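# Press the magnet-marked post's gauge pin fully and hold

## Task

On the checking fixture, find the one post with a yellow magnet on it. Press that post's gauge pin fully home and keep it there for at least one second; after that the spring may push it back out. Do not disturb the other three pins, and do not move the magnet.

## Robot and tools

ROBOT. Two UR20-type arms, left_arm and right_arm, each ending in a Robotiq 2F-85 two-finger gripper with a wrist camera (cam_left_wrist, cam_right_wrist, both 896x504 pixels). Calibrated base places in the scene frame: left_arm at (+0.060, +0.928, 0) m, right_arm at (-0.064, -0.817, 0) m, each turned only about 1 to 2 degrees about vertical, with +z up.

FRAMES. Scene frame: origin at table-top height halfway between the nominal bases, +z up, +x outward over the table, left_arm on the +y side. Reported hand positions, orientations, velocities and wrist-camera poses are in that arm's own base frame. Motion offsets are along the current Hand target's own axes: gripper +z points out along the fingers, the fingers open and close along y, and a camera block sits about 10 cm off toward +x. end_effector_position is the point between the pads when shut; closed fingertips stick out about 19 mm past it (about 6 mm when fully open).

execute_actions(actions, cameras). actions is a list of actions; each action is a table of 1 to 15 rows, one row per 1/30 s step, lasting 0.5 s in all (a short table repeats its last row). Every row is a single list of 18 numbers, each in [-1, 1], covering both arms: left dx, dy, dz, rx, ry, rz, gripper position, force_limit, speed, then the same nine for the right arm. The six pose numbers are an offset, not a pose: measured from that arm's Hand target as it stood when the action began, in the Hand target's axes; 1.0 equals 0.6 m for dx..dz and 180 degrees for rx..rz, which form one rotation vector. Rows within one action do not add up, but each new action starts again from the updated Hand target, so repeating an offset keeps moving. Sending six zeros re-requests the current Hand target (useful when the gripper sits short of it). An empty list just returns state and images. cameras: list of names, [] for none, omitted or ["all"] for all.

Gripper numbers: position +1 = fully open (85 mm), about -0.8 = pads touching, -1 = close until blocked. force_limit and speed (both start at +1) set grip strength and finger speed (about 20, 85, 150 mm/s at -1, 0, +1). To leave a gripper unchanged, resend its last three numbers; 0 is a real command.

move(target, speed, blend, stop_force, zero, blocking, cameras). target is one 18-number row as above, or a list of up to 15 such rows; every row is an offset from the Hand targets at the move's start, not from the previous row. The gripper follows a straight line there. speed: m/s along the path, 0.002 to 4.2, default 0.25 (rotation capped at twice that in rad/s); one value or one per target. blend: corner rounding in metres for lists. stop_force: 6 to 120 N, ends an arm's path when its wrist sensor feels that much push against its motion; unreliable if the gripper rotates in the move; omit it when backing off something. zero (only with stop_force): true re-zeroes moving arms first; false keeps the old zero. blocking=false returns early, not allowed with stop_force. Paths ignore obstacles and the other arm; steer clear of each arm's own base. Max 10 s per move.

wait(seconds 0 to 10): arms hold their last command. stop: brakes a running move. zoom_image(camera, region=[x0, y0, x1, y1] pixels, at most 504x504) enlarges part of the newest image. zero_wrist_force(arm) re-zeroes that arm's force sensor. read_manual gives licence texts only. finished_scene(scene 1 to 3) ends the current scene for good.

RESULTS. Per arm: end_effector_position (m), end_effector_quat_wxyz, velocities (or "within noise" when still), Hand target (the last commanded pose after clipping, the base for the next offsets), Joint positions and Joint torques, Tool commands, gripper position_measured (counts: 3 open, 78 = 60 mm, 130 = 40 mm, 180 = 20 mm, 230 shut) and object_status (0 moving, 1 blocked while opening, 2 blocked while closing, i.e. gripping, 3 reached target or fully shut). Wrist force and torque are along the gripper's own axes; a push onto a surface shows as force from the surface; a third line gives the peak since the last report. A move also prints a "move:" line such as done, off_target, moving, held or fault, plus limits=paced (pose clipped) or limits=held (steps withheld). Lines like MOTOR HOT, TORQUE FAULT, FORCE FAULT or OVER-TEMPERATURE FAULT report trouble. Camera calibration (K, distortion, T_world_to_cam) is supplied for both wrist cameras and can be used to locate the fixture and magnet in the images.

CAUTIONS. Each arm stops for 10 s if outside force on it nears 150 N (plus or minus 25) or a joint hits its torque limit (wrist joints 98.4 N m). Arms are stiff: a target even slightly beyond a solid contact can fault, so press slowly with a modest stop_force, then wait at least one second to hold, then retract without stop_force. Commanded orientation is clipped to 32 degrees from the current one each step; commands lag about 0.2 s. Keep the arms from touching each other; never close one gripper on the other arm. Do not knock the magnet, other pins or anything off the table; a fall fails the task. Stretched or straining arms heat their motors, which can trigger a braking stop.

Each tool is called after "Emit:" by a JSON object that holds its "api" and its "payload".

## Session

Emit:
{"api": "execute_actions", "payload": {"actions": []}}

Scene clock: 0.00 s.
left_arm: end_effector_position=(+0.6452, +0.5338, +0.3687) position_measured=3 object_status=3 end_effector_quat_wxyz=(+0.054, +0.895, -0.431, +0.101) | right_arm: end_effector_position=(+1.0094, -0.4085, +0.1239) position_measured=3 object_status=3 end_effector_quat_wxyz=(+0.497, -0.362, -0.574, -0.541)
Joint positions: left_arm=[0.541 -1.507 2.094 -2.179 -1.799 -1.706] | right_arm=[2.693 -2.576 -1.22 -2.623 2.507 -0.374]
Joint velocities: within noise
Joint torques (N m): no reading
Motor temperatures (°C): left_arm=[24 36 26 39 35 34] | right_arm=[29 36 36 38 34 39]
Wrist force (N): no reading
Wrist torque (N m): no reading
Wrist force, peak (N): no reading
Hand target: left_arm +0.6452, +0.5338, +0.3687; +0.054, +0.895, -0.431, +0.101 | right_arm +1.0094, -0.4085, +0.1239; +0.497, -0.362, -0.574, -0.541
Tool commands: left_gripper/position=+1.0 left_gripper/force_limit=+1.0 left_gripper/speed=+1.0 right_gripper/position=+1.0 right_gripper/force_limit=+1.0 right_gripper/speed=+1.0

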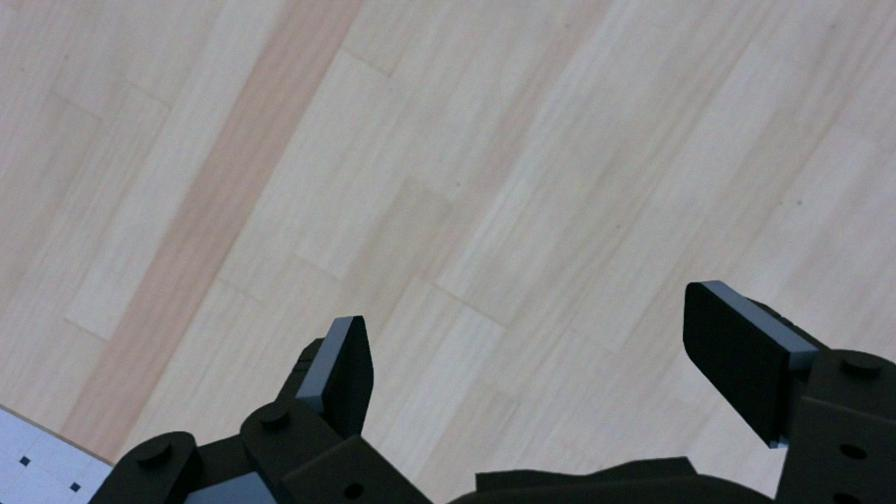

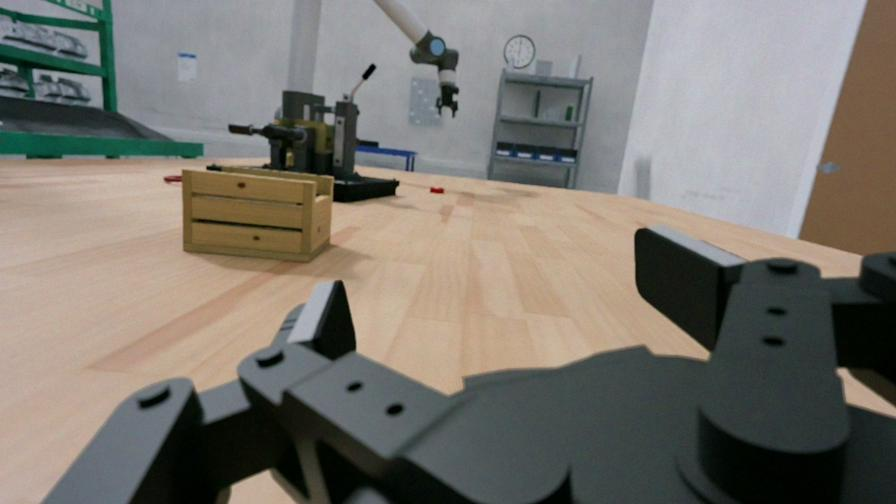

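Emit:
{"api": "zoom_image", "payload": {"camera": "cam_right_wrist", "region": [150, 40, 450, 280]}}

Emit:
{"api": "zoom_image", "payload": {"camera": "cam_left_wrist", "region": [0, 380, 200, 504]}}

Scaled by 1.680 from the camera's 896x504 image, which has a finer 1280x720 frame.

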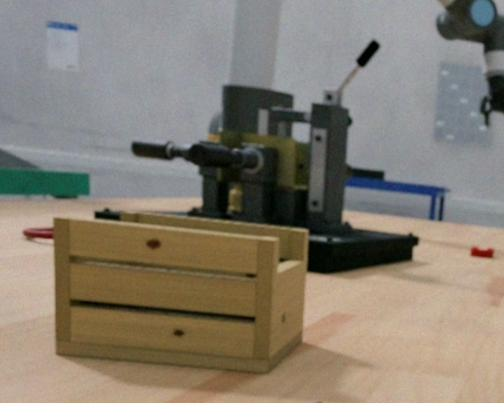

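Scaled by 2.520 from the camera's 896x504 image, which has a finer 1280x720 frame.

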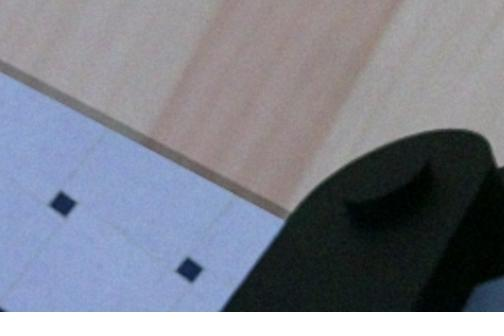

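Emit:
{"api": "move", "payload": {"target": [0.82,0.302,-0.028,-0.128,0.249,0.178,1,1,1,0,0,0,0,0,0,1,1,1], "speed": 0.4, "cameras": ["cam_left_wrist"]}}

Scene clock: 4.07 s.
left_arm: end_effector_position=(+0.8006, +0.0500, +0.4983) position_measured=3 object_status=3 end_effector_quat_wxyz=(+0.353, +0.613, -0.612, +0.354) | right_arm: end_effector_position=(+1.0094, -0.4085, +0.1239) position_measured=3 object_status=3 end_effector_quat_wxyz=(+0.497, -0.362, -0.574, -0.541)
Joint positions: left_arm=[0.17 -1.485 2.04 -1.846 -2.593 -1.246] | right_arm=[2.693 -2.576 -1.22 -2.623 2.507 -0.374]
Joint velocities: within noise
Joint torques (N m): left_arm=[-12.37 -83.79 -112.48 -4.82 -9.23 2.9] | right_arm=[1.18 251.82 71.98 -2.96 1.57 0.08]
Motor temperatures (°C): left_arm=[24 36 26 39 35 34] | right_arm=[29 36 36 38 34 39]
Wrist force (N): left_arm=[1.1 0.0 -0.1] | right_arm=[0.1 0.2 0.1]
Wrist torque (N m): left_arm=[0.18 0.21 -0.06] | right_arm=[0.03 -0.01 0.00]
Wrist force, peak (N): left_arm=[3.1 -1.4 3.0] | right_arm=[0.0 0.4 0.5]
Hand target: left_arm +0.8007, +0.0499, +0.4983; +0.353, +0.613, -0.612, +0.354 | right_arm +1.0094, -0.4085, +0.1239; +0.497, -0.362, -0.574, -0.541
Off the commanded pose: left_arm 0.000 m, 0 deg | right_arm 0.000 m, 0 deg.
move: done
camera_calibration:
cam_left_wrist: T_world_to_cam=[[-0.991821, 0.0654369, -0.10959, 0.862273], [0.121585, 0.745655, -0.655145, 0.215016], [0.0388454, -0.663111, -0.747513, 0.500565], [0, 0, 0, 1]] pos_world=[0.809633, 0.115178, 0.609542]
Images, in order (width x height): cam_left_wrist 896x504.

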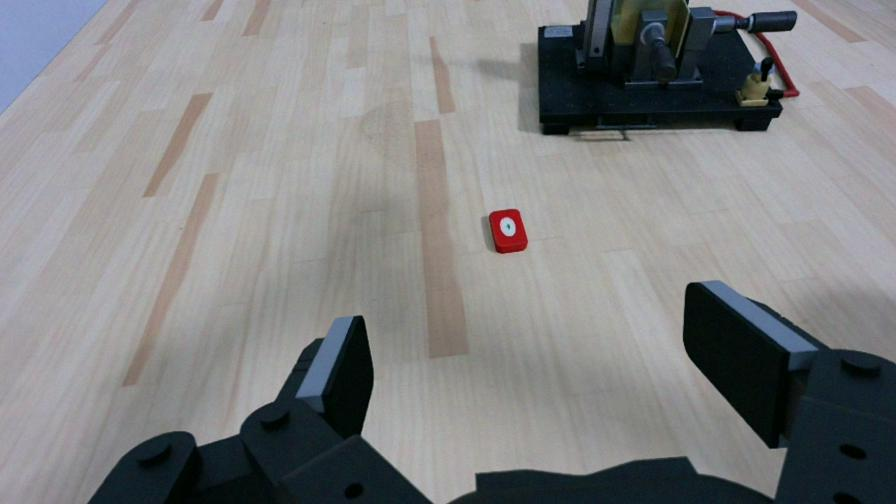

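Emit:
{"api": "move", "payload": {"target": [0.476,0.633,0.524,0,0,0,1,1,1,0,0,0,0,0,0,1,1,1], "speed": 0.3, "cameras": ["cam_left_wrist"]}}

Emit:
{"api": "zoom_image", "payload": {"camera": "cam_left_wrist", "region": [220, 0, 724, 400]}}

Scene clock: 7.10 s.
left_arm: end_effector_position=(+0.4219, -0.3662, +0.5877) position_measured=3 object_status=3 end_effector_quat_wxyz=(+0.353, +0.613, -0.612, +0.354) | right_arm: end_effector_position=(+1.0094, -0.4085, +0.1239) position_measured=3 object_status=3 end_effector_quat_wxyz=(+0.497, -0.362, -0.574, -0.541)
Joint positions: left_arm=[-0.665 -1.99 2.544 -2.943 -2.318 -2.575] | right_arm=[2.693 -2.576 -1.22 -2.623 2.507 -0.374]
Joint velocities: within noise
Joint torques (N m): left_arm=[-20.24 -16.3 -69.37 -13.42 0.99 -3.45] | right_arm=[3.61 254.69 75.14 -1.94 1.74 1.21]
Motor temperatures (°C): left_arm=[24 36 26 39 35 34] | right_arm=[29 36 36 38 34 39]
Wrist force (N): left_arm=[0.5 0.0 0.7] | right_arm=[0.1 0.1 0.2]
Wrist torque (N m): left_arm=[0.17 0.31 -0.08] | right_arm=[0.01 -0.02 0.00]
Wrist force, peak (N): left_arm=[2.5 1.8 2.1] | right_arm=[0.1 0.5 0.5]
Hand target: left_arm +0.4219, -0.3662, +0.5877; +0.353, +0.613, -0.612, +0.354 | right_arm +1.0094, -0.4085, +0.1239; +0.497, -0.362, -0.574, -0.541
Off the commanded pose: left_arm 0.000 m, 0 deg | right_arm 0.000 m, 0 deg.
move: done
camera_calibration:
cam_left_wrist: T_world_to_cam=[[-0.991812, 0.0655575, -0.109594, 0.523739], [0.121687, 0.745498, -0.655305, 0.629992], [0.038742, -0.663275, -0.747372, 0.306014], [0, 0, 0, 1]] pos_world=[0.430933, -0.301022, 0.698941]
Images, in order (width x height): cam_left_wrist 896x504.

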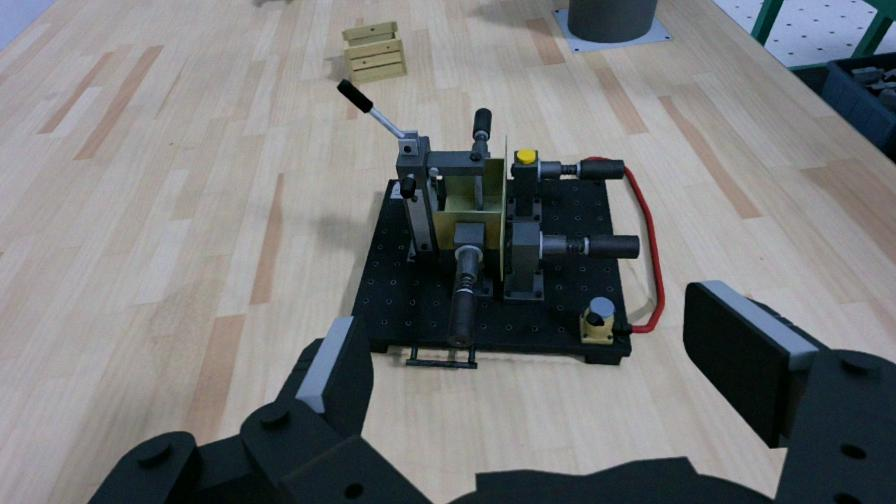

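Scaled by 1.000.

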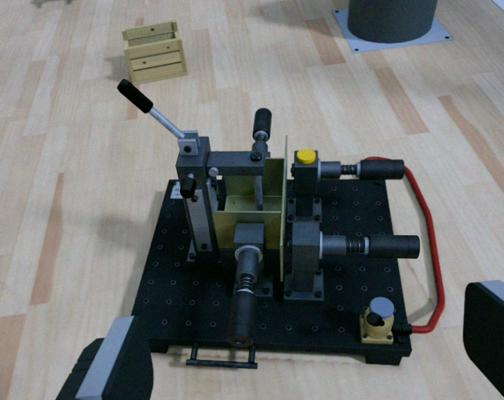

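Emit:
{"api": "move", "payload": {"target": [0.117,0.603,0.96,0.230,-0.276,-0.399,1,1,1,0,0,0,0,0,0,1,1,1], "speed": 0.3, "cameras": ["cam_left_wrist"]}}

Scene clock: 12.10 s.
left_arm: end_effector_position=(+0.0614, -0.9005, +0.3597) position_measured=3 object_status=3 end_effector_quat_wxyz=(+0.000, +0.996, -0.089, +0.000) | right_arm: end_effector_position=(+1.0094, -0.4085, +0.1239) position_measured=3 object_status=3 end_effector_quat_wxyz=(+0.497, -0.362, -0.574, -0.541)
Joint positions: left_arm=[-1.727 -1.444 2.017 -2.143 -1.571 -4.691] | right_arm=[2.693 -2.576 -1.22 -2.623 2.507 -0.374]
Joint velocities: within noise
Joint torques (N m): left_arm=[13.08 -91.77 -120.9 -6.21 -3.73 -4.04] | right_arm=[-5.67 255.9 72.01 -0.64 3.26 2.2]
Motor temperatures (°C): left_arm=[24 36 26 39 35 34] | right_arm=[29 36 36 38 34 39]
Wrist force (N): left_arm=[0.3 0.0 -0.4] | right_arm=[0.1 0.2 0.2]
Wrist torque (N m): left_arm=[-0.07 -0.19 0.05] | right_arm=[0.04 -0.02 0.00]
Wrist force, peak (N): left_arm=[-0.3 3.4 0.8] | right_arm=[0.3 0.7 0.4]
Hand target: left_arm +0.0614, -0.9007, +0.3596; -0.001, +0.996, -0.089, +0.000 | right_arm +1.0094, -0.4085, +0.1239; +0.497, -0.362, -0.574, -0.541
Off the commanded pose: left_arm 0.000 m, 0 deg | right_arm 0.000 m, 0 deg.
move: done
camera_calibration:
cam_left_wrist: T_world_to_cam=[[-0.302297, -0.953209, 0.00314263, -0.824083], [-0.903798, 0.287672, 0.316849, 0.223821], [-0.302928, 0.0929423, -0.948471, 0.569446], [0, 0, 0, 1]] pos_world=[0.125672, -0.902836, 0.471775]
Images, in order (width x height): cam_left_wrist 896x504.

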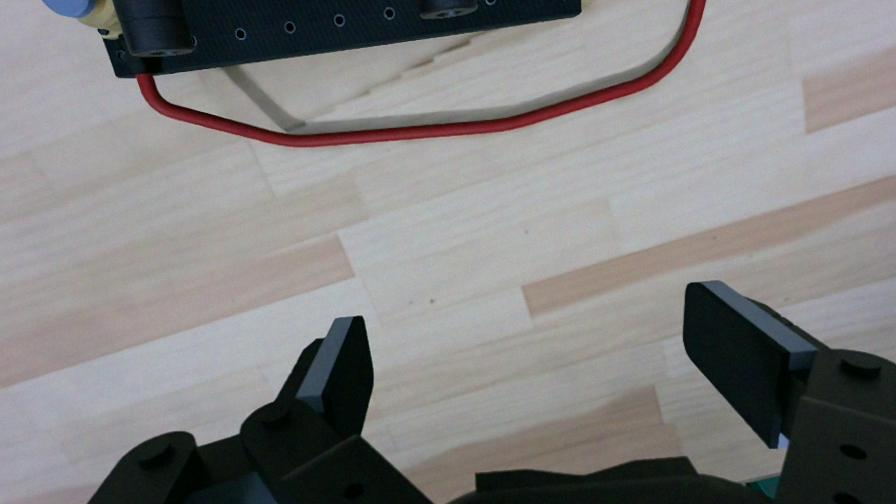

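Emit:
{"api": "move", "payload": {"target": [0,0,0,0,0.333,0,1,1,1,0,0,0,0,0,0,1,1,1], "speed": 0.3, "cameras": ["cam_left_wrist"]}}

Emit:
{"api": "zoom_image", "payload": {"camera": "cam_left_wrist", "region": [250, 0, 650, 300]}}

Scene clock: 15.27 s.
left_arm: end_effector_position=(+0.0614, -0.9007, +0.3596) position_measured=3 object_status=3 end_effector_quat_wxyz=(+0.044, +0.863, -0.077, +0.497) | right_arm: end_effector_position=(+1.0094, -0.4085, +0.1239) position_measured=3 object_status=3 end_effector_quat_wxyz=(+0.497, -0.362, -0.574, -0.541)
Joint positions: left_arm=[-2.061 -1.377 2.095 -1.8 -0.604 -5.284] | right_arm=[2.693 -2.576 -1.22 -2.623 2.507 -0.374]
Joint velocities: within noise
Joint torques (N m): left_arm=[-19.59 -89.79 -107.39 -3.54 8.48 -4.3] | right_arm=[-5.52 253.4 72.29 -0.97 3.82 3.8]
Motor temperatures (°C): left_arm=[24 36 26 39 35 34] | right_arm=[29 36 36 37 34 39]
Wrist force (N): left_arm=[1.2 -0.5 0.1] | right_arm=[0.1 0.2 0.3]
Wrist torque (N m): left_arm=[0.05 0.17 -0.09] | right_arm=[0.03 -0.01 0.00]
Wrist force, peak (N): left_arm=[1.7 -0.3 -0.4] | right_arm=[0.2 0.7 0.1]
Hand target: left_arm +0.0614, -0.9007, +0.3596; +0.044, +0.863, -0.077, +0.497 | right_arm +1.0094, -0.4085, +0.1239; +0.497, -0.362, -0.574, -0.541
Off the commanded pose: left_arm 0.000 m, 0 deg | right_arm 0.000 m, 0 deg.
move: done
camera_calibration:
cam_left_wrist: T_world_to_cam=[[-0.242197, -0.963921, -0.110438, -0.796757], [-0.711692, 0.253868, -0.655016, 0.531033], [0.65942, -0.0800453, -0.747501, 0.282268], [0, 0, 0, 1]] pos_world=[-0.00117341, -0.880229, 0.470838]
Images, in order (width x height): cam_left_wrist 896x504.

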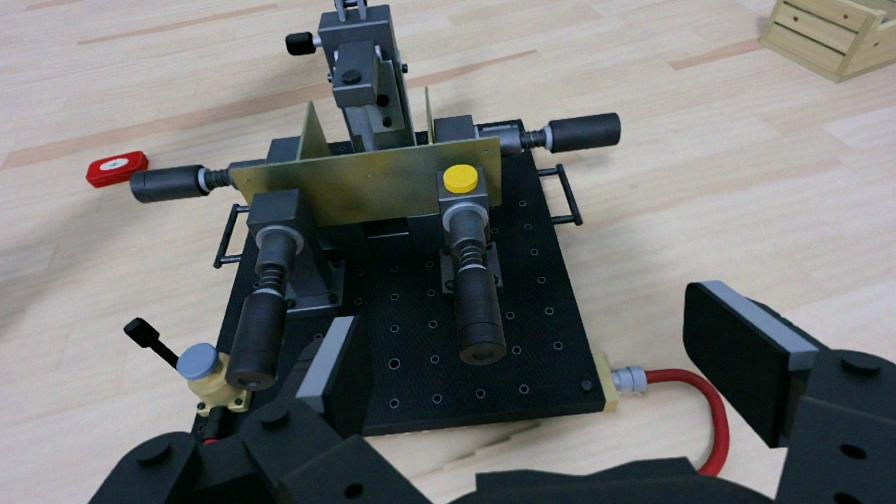

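Scaled by 1.260 from the camera's 896x504 image, which has a finer 1280x720 frame.

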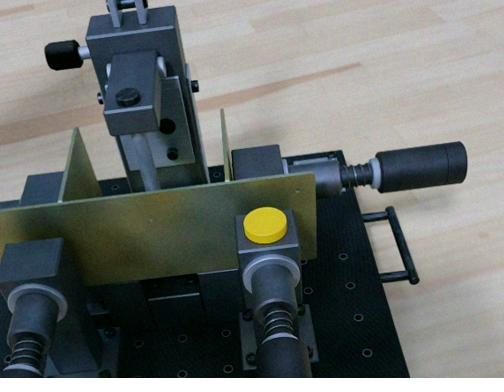

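Emit:
{"api": "move", "payload": {"target": [[-0.087,0,0.05,0,-0.333,0,-1,-0.5,0,0,0,0,0,0,0,1,1,1],[-0.243,-0.005,0.238,0,-0.333,0,-1,-0.5,0,0,0,0,0,0,0,1,1,1]], "speed": 0.25, "cameras": ["cam_left_wrist"]}}

Scene clock: 19.70 s.
left_arm: end_effector_position=(+0.1115, -0.9064, +0.1620) position_measured=232 object_status=3 end_effector_quat_wxyz=(-0.001, +0.996, -0.089, +0.000) | right_arm: end_effector_position=(+1.0094, -0.4085, +0.1239) position_measured=3 object_status=3 end_effector_quat_wxyz=(+0.497, -0.362, -0.574, -0.541)
Joint positions: left_arm=[-1.67 -1.26 2.133 -2.442 -1.571 -4.634] | right_arm=[2.693 -2.576 -1.22 -2.623 2.507 -0.374]
Joint velocities: within noise
Joint torques (N m): left_arm=[22.63 -112.77 -49.13 -14.57 -4.59 2.36] | right_arm=[-1.46 256.51 74.41 -0.32 3.26 4.34]
Motor temperatures (°C): left_arm=[24 36 26 39 35 34] | right_arm=[29 36 36 37 34 39]
Wrist force (N): left_arm=[-0.3 -0.1 0.0] | right_arm=[0.2 0.2 0.1]
Wrist torque (N m): left_arm=[-0.10 -0.05 0.03] | right_arm=[0.04 -0.04 0.00]
Wrist force, peak (N): left_arm=[-0.2 0.8 -4.2] | right_arm=[0.2 0.5 0.7]
Hand target: left_arm +0.1115, -0.9064, +0.1618; -0.001, +0.996, -0.089, +0.000 | right_arm +1.0094, -0.4085, +0.1239; +0.497, -0.362, -0.574, -0.541
Off the commanded pose: left_arm 0.000 m, 0 deg | right_arm 0.000 m, 0 deg.
move: done
camera_calibration:
cam_left_wrist: T_world_to_cam=[[-0.302059, -0.953284, 0.00298679, -0.814009], [-0.903849, 0.287388, 0.316963, 0.333129], [-0.303014, 0.0930419, -0.948433, 0.397848], [0, 0, 0, 1]] pos_world=[0.175773, -0.908737, 0.274174]
Images, in order (width x height): cam_left_wrist 896x504.

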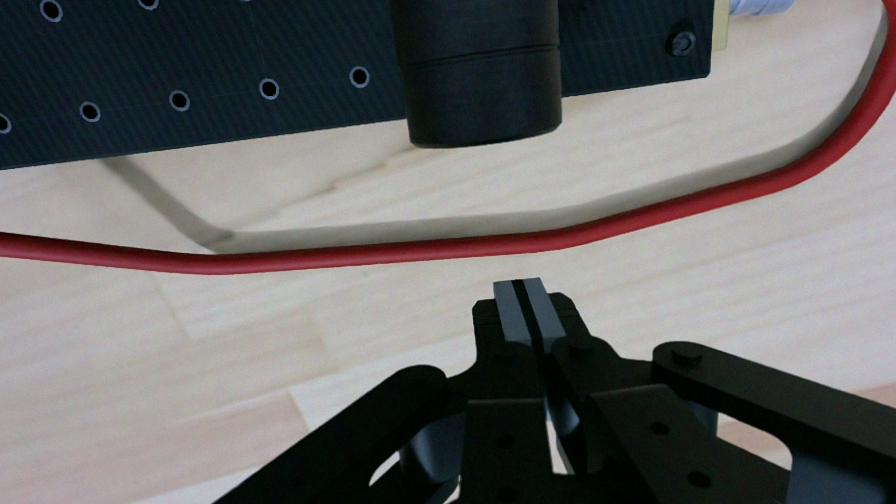

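Emit:
{"api": "move", "payload": {"target": [0.03,-0.0117,0,0,0,0,-1,-0.5,0,0,0,0,0,0,0,1,1,1], "speed": 0.1, "cameras": ["cam_left_wrist"]}}

Emit:
{"api": "move", "payload": {"target": [0.08,0,0,0,0,0,-1,-0.5,0,0,0,0,0,0,0,1,1,1], "speed": 0.02, "stop_force": 8, "cameras": ["cam_left_wrist"]}}

Scene clock: 20.90 s.
left_arm: end_effector_position=(+0.1303, -0.9027, +0.1618) position_measured=232 object_status=3 end_effector_quat_wxyz=(-0.001, +0.996, -0.089, +0.000) | right_arm: end_effector_position=(+1.0094, -0.4085, +0.1239) position_measured=3 object_status=3 end_effector_quat_wxyz=(+0.497, -0.362, -0.574, -0.541)
Joint positions: left_arm=[-1.649 -1.261 2.134 -2.443 -1.571 -4.613] | right_arm=[2.693 -2.576 -1.22 -2.623 2.507 -0.374]
Joint velocities: within noise
Joint torques (N m): left_arm=[23.1 -163.6 -50.54 -12.87 -0.21 3.52] | right_arm=[-2.48 252.39 75.16 -0.71 3.77 3.56]
Motor temperatures (°C): left_arm=[24 36 26 39 35 34] | right_arm=[29 36 36 37 34 39]
Wrist force (N): left_arm=[-0.3 -0.1 -0.1] | right_arm=[0.2 0.3 0.4]
Wrist torque (N m): left_arm=[-0.12 -0.04 0.03] | right_arm=[0.06 -0.04 0.00]
Wrist force, peak (N): left_arm=[-0.9 0.2 -0.2] | right_arm=[0.4 0.6 0.3]
Hand target: left_arm +0.1305, -0.9027, +0.1618; -0.001, +0.996, -0.089, +0.000 | right_arm +1.0094, -0.4085, +0.1239; +0.497, -0.362, -0.574, -0.541
Off the commanded pose: left_arm 0.000 m, 0 deg | right_arm 0.000 m, 0 deg.
move: done
camera_calibration:
cam_left_wrist: T_world_to_cam=[[-0.301963, -0.953315, 0.00298375, -0.804848], [-0.903851, 0.287288, 0.317048, 0.349009], [-0.303104, 0.0930401, -0.948405, 0.403019], [0, 0, 0, 1]] pos_world=[0.194574, -0.905037, 0.273974]
Images, in order (width x height): cam_left_wrist 896x504.

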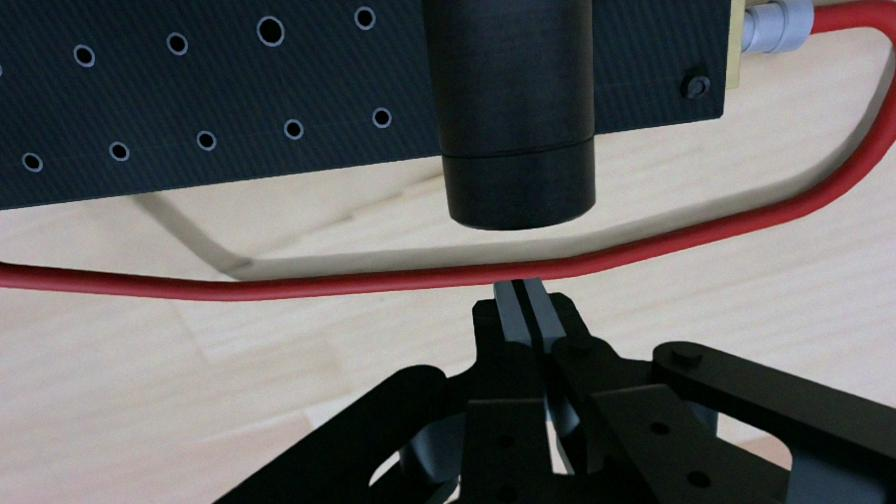

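Scene clock: 23.60 s.
left_arm: end_effector_position=(+0.1579, -0.9076, +0.1618) position_measured=232 object_status=3 end_effector_quat_wxyz=(-0.001, +0.996, -0.089, +0.000) | right_arm: end_effector_position=(+1.0094, -0.4085, +0.1239) position_measured=3 object_status=3 end_effector_quat_wxyz=(+0.497, -0.362, -0.574, -0.541)
Joint positions: left_arm=[-1.618 -1.253 2.121 -2.439 -1.571 -4.582] | right_arm=[2.693 -2.576 -1.22 -2.623 2.507 -0.374]
Joint velocities: within noise
Joint torques (N m): left_arm=[-12.4 -165.38 -52.07 -12.11 4.46 -4.05] | right_arm=[-2.16 254.08 74.67 -0.52 3.42 3.85]
Motor temperatures (°C): left_arm=[24 36 26 39 35 34] | right_arm=[29 36 36 37 34 39]
Wrist force (N): left_arm=[-6.8 1.4 0.0] | right_arm=[0.0 0.2 0.1]
Wrist torque (N m): left_arm=[-0.13 0.05 0.04] | right_arm=[0.04 0.00 0.00]
Wrist force, peak (N): left_arm=[-8.8 -1.8 -0.6] | right_arm=[0.1 0.3 0.8]
Hand target: left_arm +0.1579, -0.9076, +0.1618; -0.001, +0.996, -0.089, +0.000 (not the last commanded pose) | right_arm +1.0094, -0.4085, +0.1239; +0.497, -0.362, -0.574, -0.541
Off the commanded pose: left_arm 0.020 m, 0 deg | right_arm 0.000 m, 0 deg.
move: contact (left_arm)
camera_calibration:
cam_left_wrist: T_world_to_cam=[[-0.302059, -0.953284, 0.00298679, -0.801137], [-0.903849, 0.287388, 0.316963, 0.375476], [-0.303014, 0.0930419, -0.948433, 0.41183], [0, 0, 0, 1]] pos_world=[0.222173, -0.909937, 0.273974]
Images, in order (width x height): cam_left_wrist 896x504.

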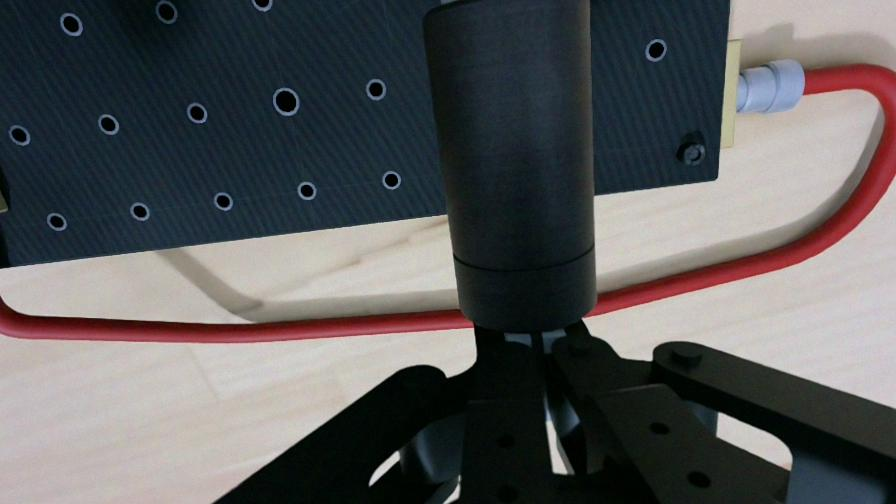

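Emit:
{"api": "move", "payload": {"target": [0.08,0,0,0,0,0,-1,-0.5,0,0,0,0,0,0,0,1,1,1], "speed": 0.02, "stop_force": 30, "zero": false, "cameras": ["cam_left_wrist"]}}

Scene clock: 26.17 s.
left_arm: end_effector_position=(+0.1739, -0.9105, +0.1618) position_measured=232 object_status=3 end_effector_quat_wxyz=(-0.001, +0.996, -0.089, +0.000) | right_arm: end_effector_position=(+1.0094, -0.4085, +0.1239) position_measured=3 object_status=3 end_effector_quat_wxyz=(+0.497, -0.362, -0.574, -0.541)
Joint positions: left_arm=[-1.601 -1.248 2.113 -2.436 -1.571 -4.564] | right_arm=[2.693 -2.576 -1.22 -2.623 2.507 -0.374]
Joint velocities: within noise
Joint torques (N m): left_arm=[-2.75 -167.34 -55.66 -8.52 4.55 -4.97] | right_arm=[-5.21 250.88 76.77 -0.63 3.22 3.76]
Motor temperatures (°C): left_arm=[24 36 26 39 35 34] | right_arm=[29 36 36 37 34 39]
Wrist force (N): left_arm=[-20.9 4.2 3.1] | right_arm=[0.1 0.4 0.0]
Wrist torque (N m): left_arm=[-0.12 0.19 0.02] | right_arm=[0.07 -0.02 0.00]
Wrist force, peak (N): left_arm=[-88.4 -10.9 -15.8] | right_arm=[0.2 0.5 0.6]
Hand target: left_arm +0.1738, -0.9105, +0.1618; -0.001, +0.996, -0.089, +0.000 (not the last commanded pose) | right_arm +1.0094, -0.4085, +0.1239; +0.497, -0.362, -0.574, -0.541
Off the commanded pose: left_arm 0.032 m, 0 deg | right_arm 0.000 m, 0 deg.
move: contact (left_arm)
camera_calibration:
cam_left_wrist: T_world_to_cam=[[-0.302059, -0.953285, 0.00298665, -0.799099], [-0.903849, 0.287388, 0.316963, 0.390681], [-0.303014, 0.0930419, -0.948433, 0.416918], [0, 0, 0, 1]] pos_world=[0.238073, -0.912837, 0.273974]
Images, in order (width x height): cam_left_wrist 896x504.

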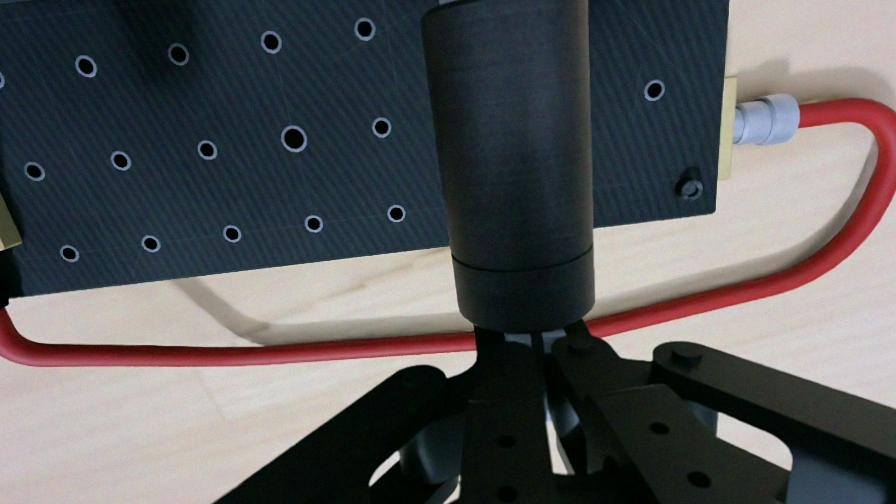

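Emit:
{"api": "move", "payload": {"target": [0.015,0,0,0,0,0,-1,-0.5,0,0,0,0,0,0,0,1,1,1], "speed": 0.003, "stop_force": 12, "cameras": ["cam_left_wrist"]}}

Emit:
{"api": "wait", "payload": {"seconds": 1.5, "cameras": []}}

Scene clock: 27.17 s.
left_arm: end_effector_position=(+0.1740, -0.9104, +0.1618) position_measured=232 object_status=3 end_effector_quat_wxyz=(-0.001, +0.996, -0.089, +0.000) | right_arm: end_effector_position=(+1.0094, -0.4085, +0.1239) position_measured=3 object_status=3 end_effector_quat_wxyz=(+0.497, -0.362, -0.574, -0.541)
Joint positions: left_arm=[-1.6 -1.248 2.113 -2.436 -1.571 -4.564] | right_arm=[2.693 -2.576 -1.22 -2.623 2.507 -0.374]
Joint velocities: within noise
Joint torques (N m): left_arm=[13.1 -157.48 -76.44 -8.19 14.97 -4.5] | right_arm=[-4.19 254.15 75.07 -1.18 3.59 3.57]
Motor temperatures (°C): left_arm=[24 36 26 39 35 34] | right_arm=[29 36 36 37 34 39]
Wrist force (N): left_arm=[-36.6 8.1 -0.5] | right_arm=[0.1 0.3 0.3]
Wrist torque (N m): left_arm=[-0.07 0.43 -0.02] | right_arm=[0.05 -0.01 -0.01]
Wrist force, peak (N): left_arm=[-37.4 9.1 -1.5] | right_arm=[-0.1 0.5 0.5]
Hand target: left_arm +0.1740, -0.9104, +0.1618; -0.001, +0.996, -0.089, +0.000 (not the last commanded pose) | right_arm +1.0094, -0.4085, +0.1239; +0.497, -0.362, -0.574, -0.541
Off the commanded pose: left_arm 0.009 m, 0 deg | right_arm 0.000 m, 0 deg.
move: contact (left_arm)
camera_calibration:
cam_left_wrist: T_world_to_cam=[[-0.30201, -0.9533, 0.00293197, -0.798954], [-0.903796, 0.287302, 0.317192, 0.390711], [-0.303221, 0.0931451, -0.948357, 0.416997], [0, 0, 0, 1]] pos_world=[0.238274, -0.912737, 0.273874]
Images, in order (width x height): cam_left_wrist 896x504.

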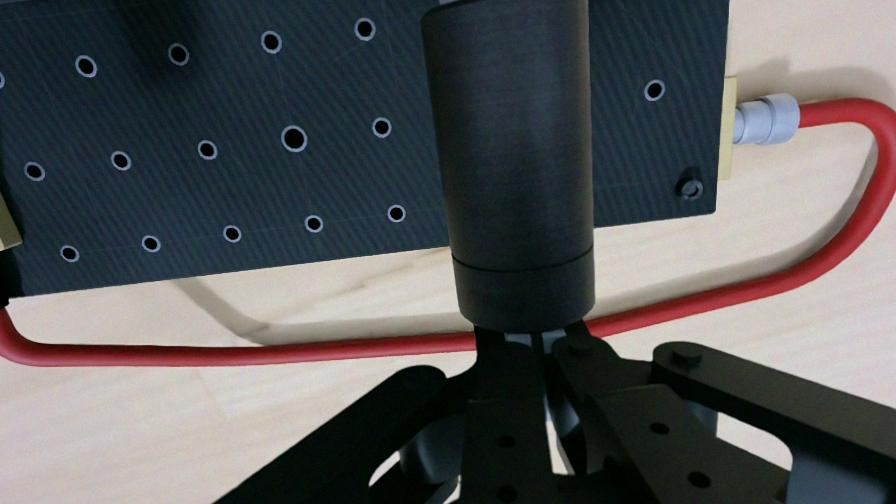

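Scene clock: 28.67 s.
left_arm: end_effector_position=(+0.1740, -0.9104, +0.1618) position_measured=232 object_status=3 end_effector_quat_wxyz=(-0.001, +0.996, -0.089, +0.000) | right_arm: end_effector_position=(+1.0094, -0.4085, +0.1239) position_measured=3 object_status=3 end_effector_quat_wxyz=(+0.497, -0.362, -0.574, -0.541)
Joint positions: left_arm=[-1.6 -1.248 2.113 -2.436 -1.571 -4.564] | right_arm=[2.693 -2.576 -1.22 -2.623 2.507 -0.374]
Joint velocities: within noise
Joint torques (N m): left_arm=[8.32 -157.17 -70.19 -12.04 15.65 -4.01] | right_arm=[-3.47 256.22 73.75 -0.73 3.36 3.86]
Motor temperatures (°C): left_arm=[24 36 26 39 35 34] | right_arm=[29 36 36 37 34 39]
Wrist force (N): left_arm=[-33.9 6.0 -0.3] | right_arm=[0.1 0.3 0.2]
Wrist torque (N m): left_arm=[-0.08 0.37 -0.03] | right_arm=[0.06 -0.01 0.00]
Wrist force, peak (N): left_arm=[-36.1 7.9 -0.7] | right_arm=[0.3 0.3 0.6]
Hand target: left_arm +0.1740, -0.9104, +0.1618; -0.001, +0.996, -0.089, +0.000 (not the last commanded pose) | right_arm +1.0094, -0.4085, +0.1239; +0.497, -0.362, -0.574, -0.541
Tool commands: left_gripper/position=-1.0 left_gripper/force_limit=-0.5 left_gripper/speed=+0.0 right_gripper/position=+1.0 right_gripper/force_limit=+1.0 right_gripper/speed=+1.0
Off the commanded pose: left_arm 0.009 m, 0 deg | right_arm 0.000 m, 0 deg.
wait: 1.50 s; at rest by 0.17 s
No camera images: "cameras" was empty.

Emit:
{"api": "move", "payload": {"target": [-0.08,0,0,0,0,0,-1,-0.5,0,0,0,0,0,0,0,1,1,1], "speed": 0.1, "cameras": ["cam_left_wrist"]}}

Emit:
{"api": "finished_scene", "payload": {"scene": 1}}

Scene clock: 29.77 s.
left_arm: end_effector_position=(+0.1269, -0.9020, +0.1618) position_measured=232 object_status=3 end_effector_quat_wxyz=(-0.001, +0.996, -0.089, +0.000) | right_arm: end_effector_position=(+1.0094, -0.4085, +0.1239) position_measured=3 object_status=3 end_effector_quat_wxyz=(+0.497, -0.362, -0.574, -0.541)
Joint positions: left_arm=[-1.653 -1.262 2.136 -2.444 -1.571 -4.617] | right_arm=[2.693 -2.576 -1.22 -2.623 2.507 -0.374]
Joint velocities: within noise
Joint torques (N m): left_arm=[-23.11 -161.69 -51.14 -13.24 -2.01 -4.05] | right_arm=[-2.45 255.09 74.91 -0.2 3.68 3.92]
Motor temperatures (°C): left_arm=[24 36 26 39 35 34] | right_arm=[28 36 36 37 34 39]
Wrist force (N): left_arm=[-2.4 4.3 -0.2] | right_arm=[0.2 0.4 0.0]
Wrist torque (N m): left_arm=[0.69 0.34 0.03] | right_arm=[0.07 -0.03 0.00]
Wrist force, peak (N): left_arm=[-34.1 6.5 -0.6] | right_arm=[0.1 0.5 0.5]
Hand target: left_arm +0.1267, -0.9019, +0.1618; -0.001, +0.996, -0.089, +0.000 | right_arm +1.0094, -0.4085, +0.1239; +0.497, -0.362, -0.574, -0.541
Off the commanded pose: left_arm 0.000 m, 0 deg | right_arm 0.000 m, 0 deg.
move: done
camera_calibration:
cam_left_wrist: T_world_to_cam=[[-0.301963, -0.953315, 0.00298395, -0.805208], [-0.903841, 0.287285, 0.317079, 0.345721], [-0.303134, 0.0930493, -0.948394, 0.401935], [0, 0, 0, 1]] pos_world=[0.191174, -0.904337, 0.273974]
Images, in order (width x height): cam_left_wrist 896x504.

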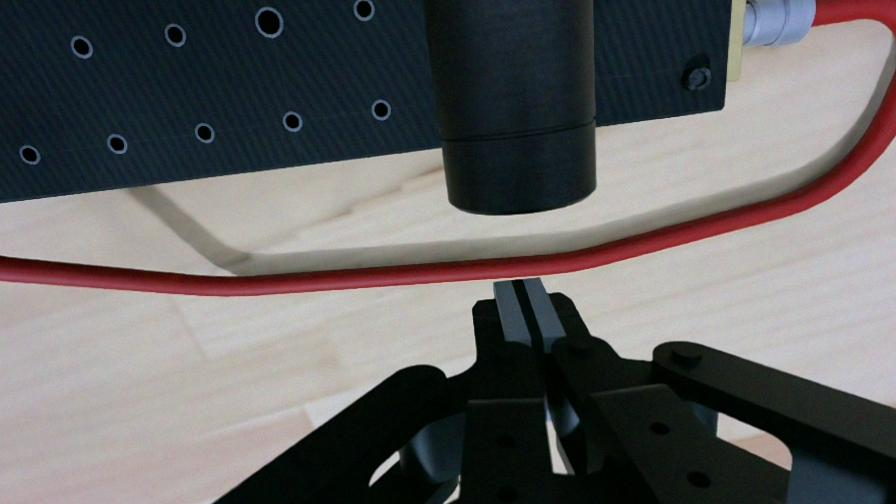

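The scene is finished: the task was done.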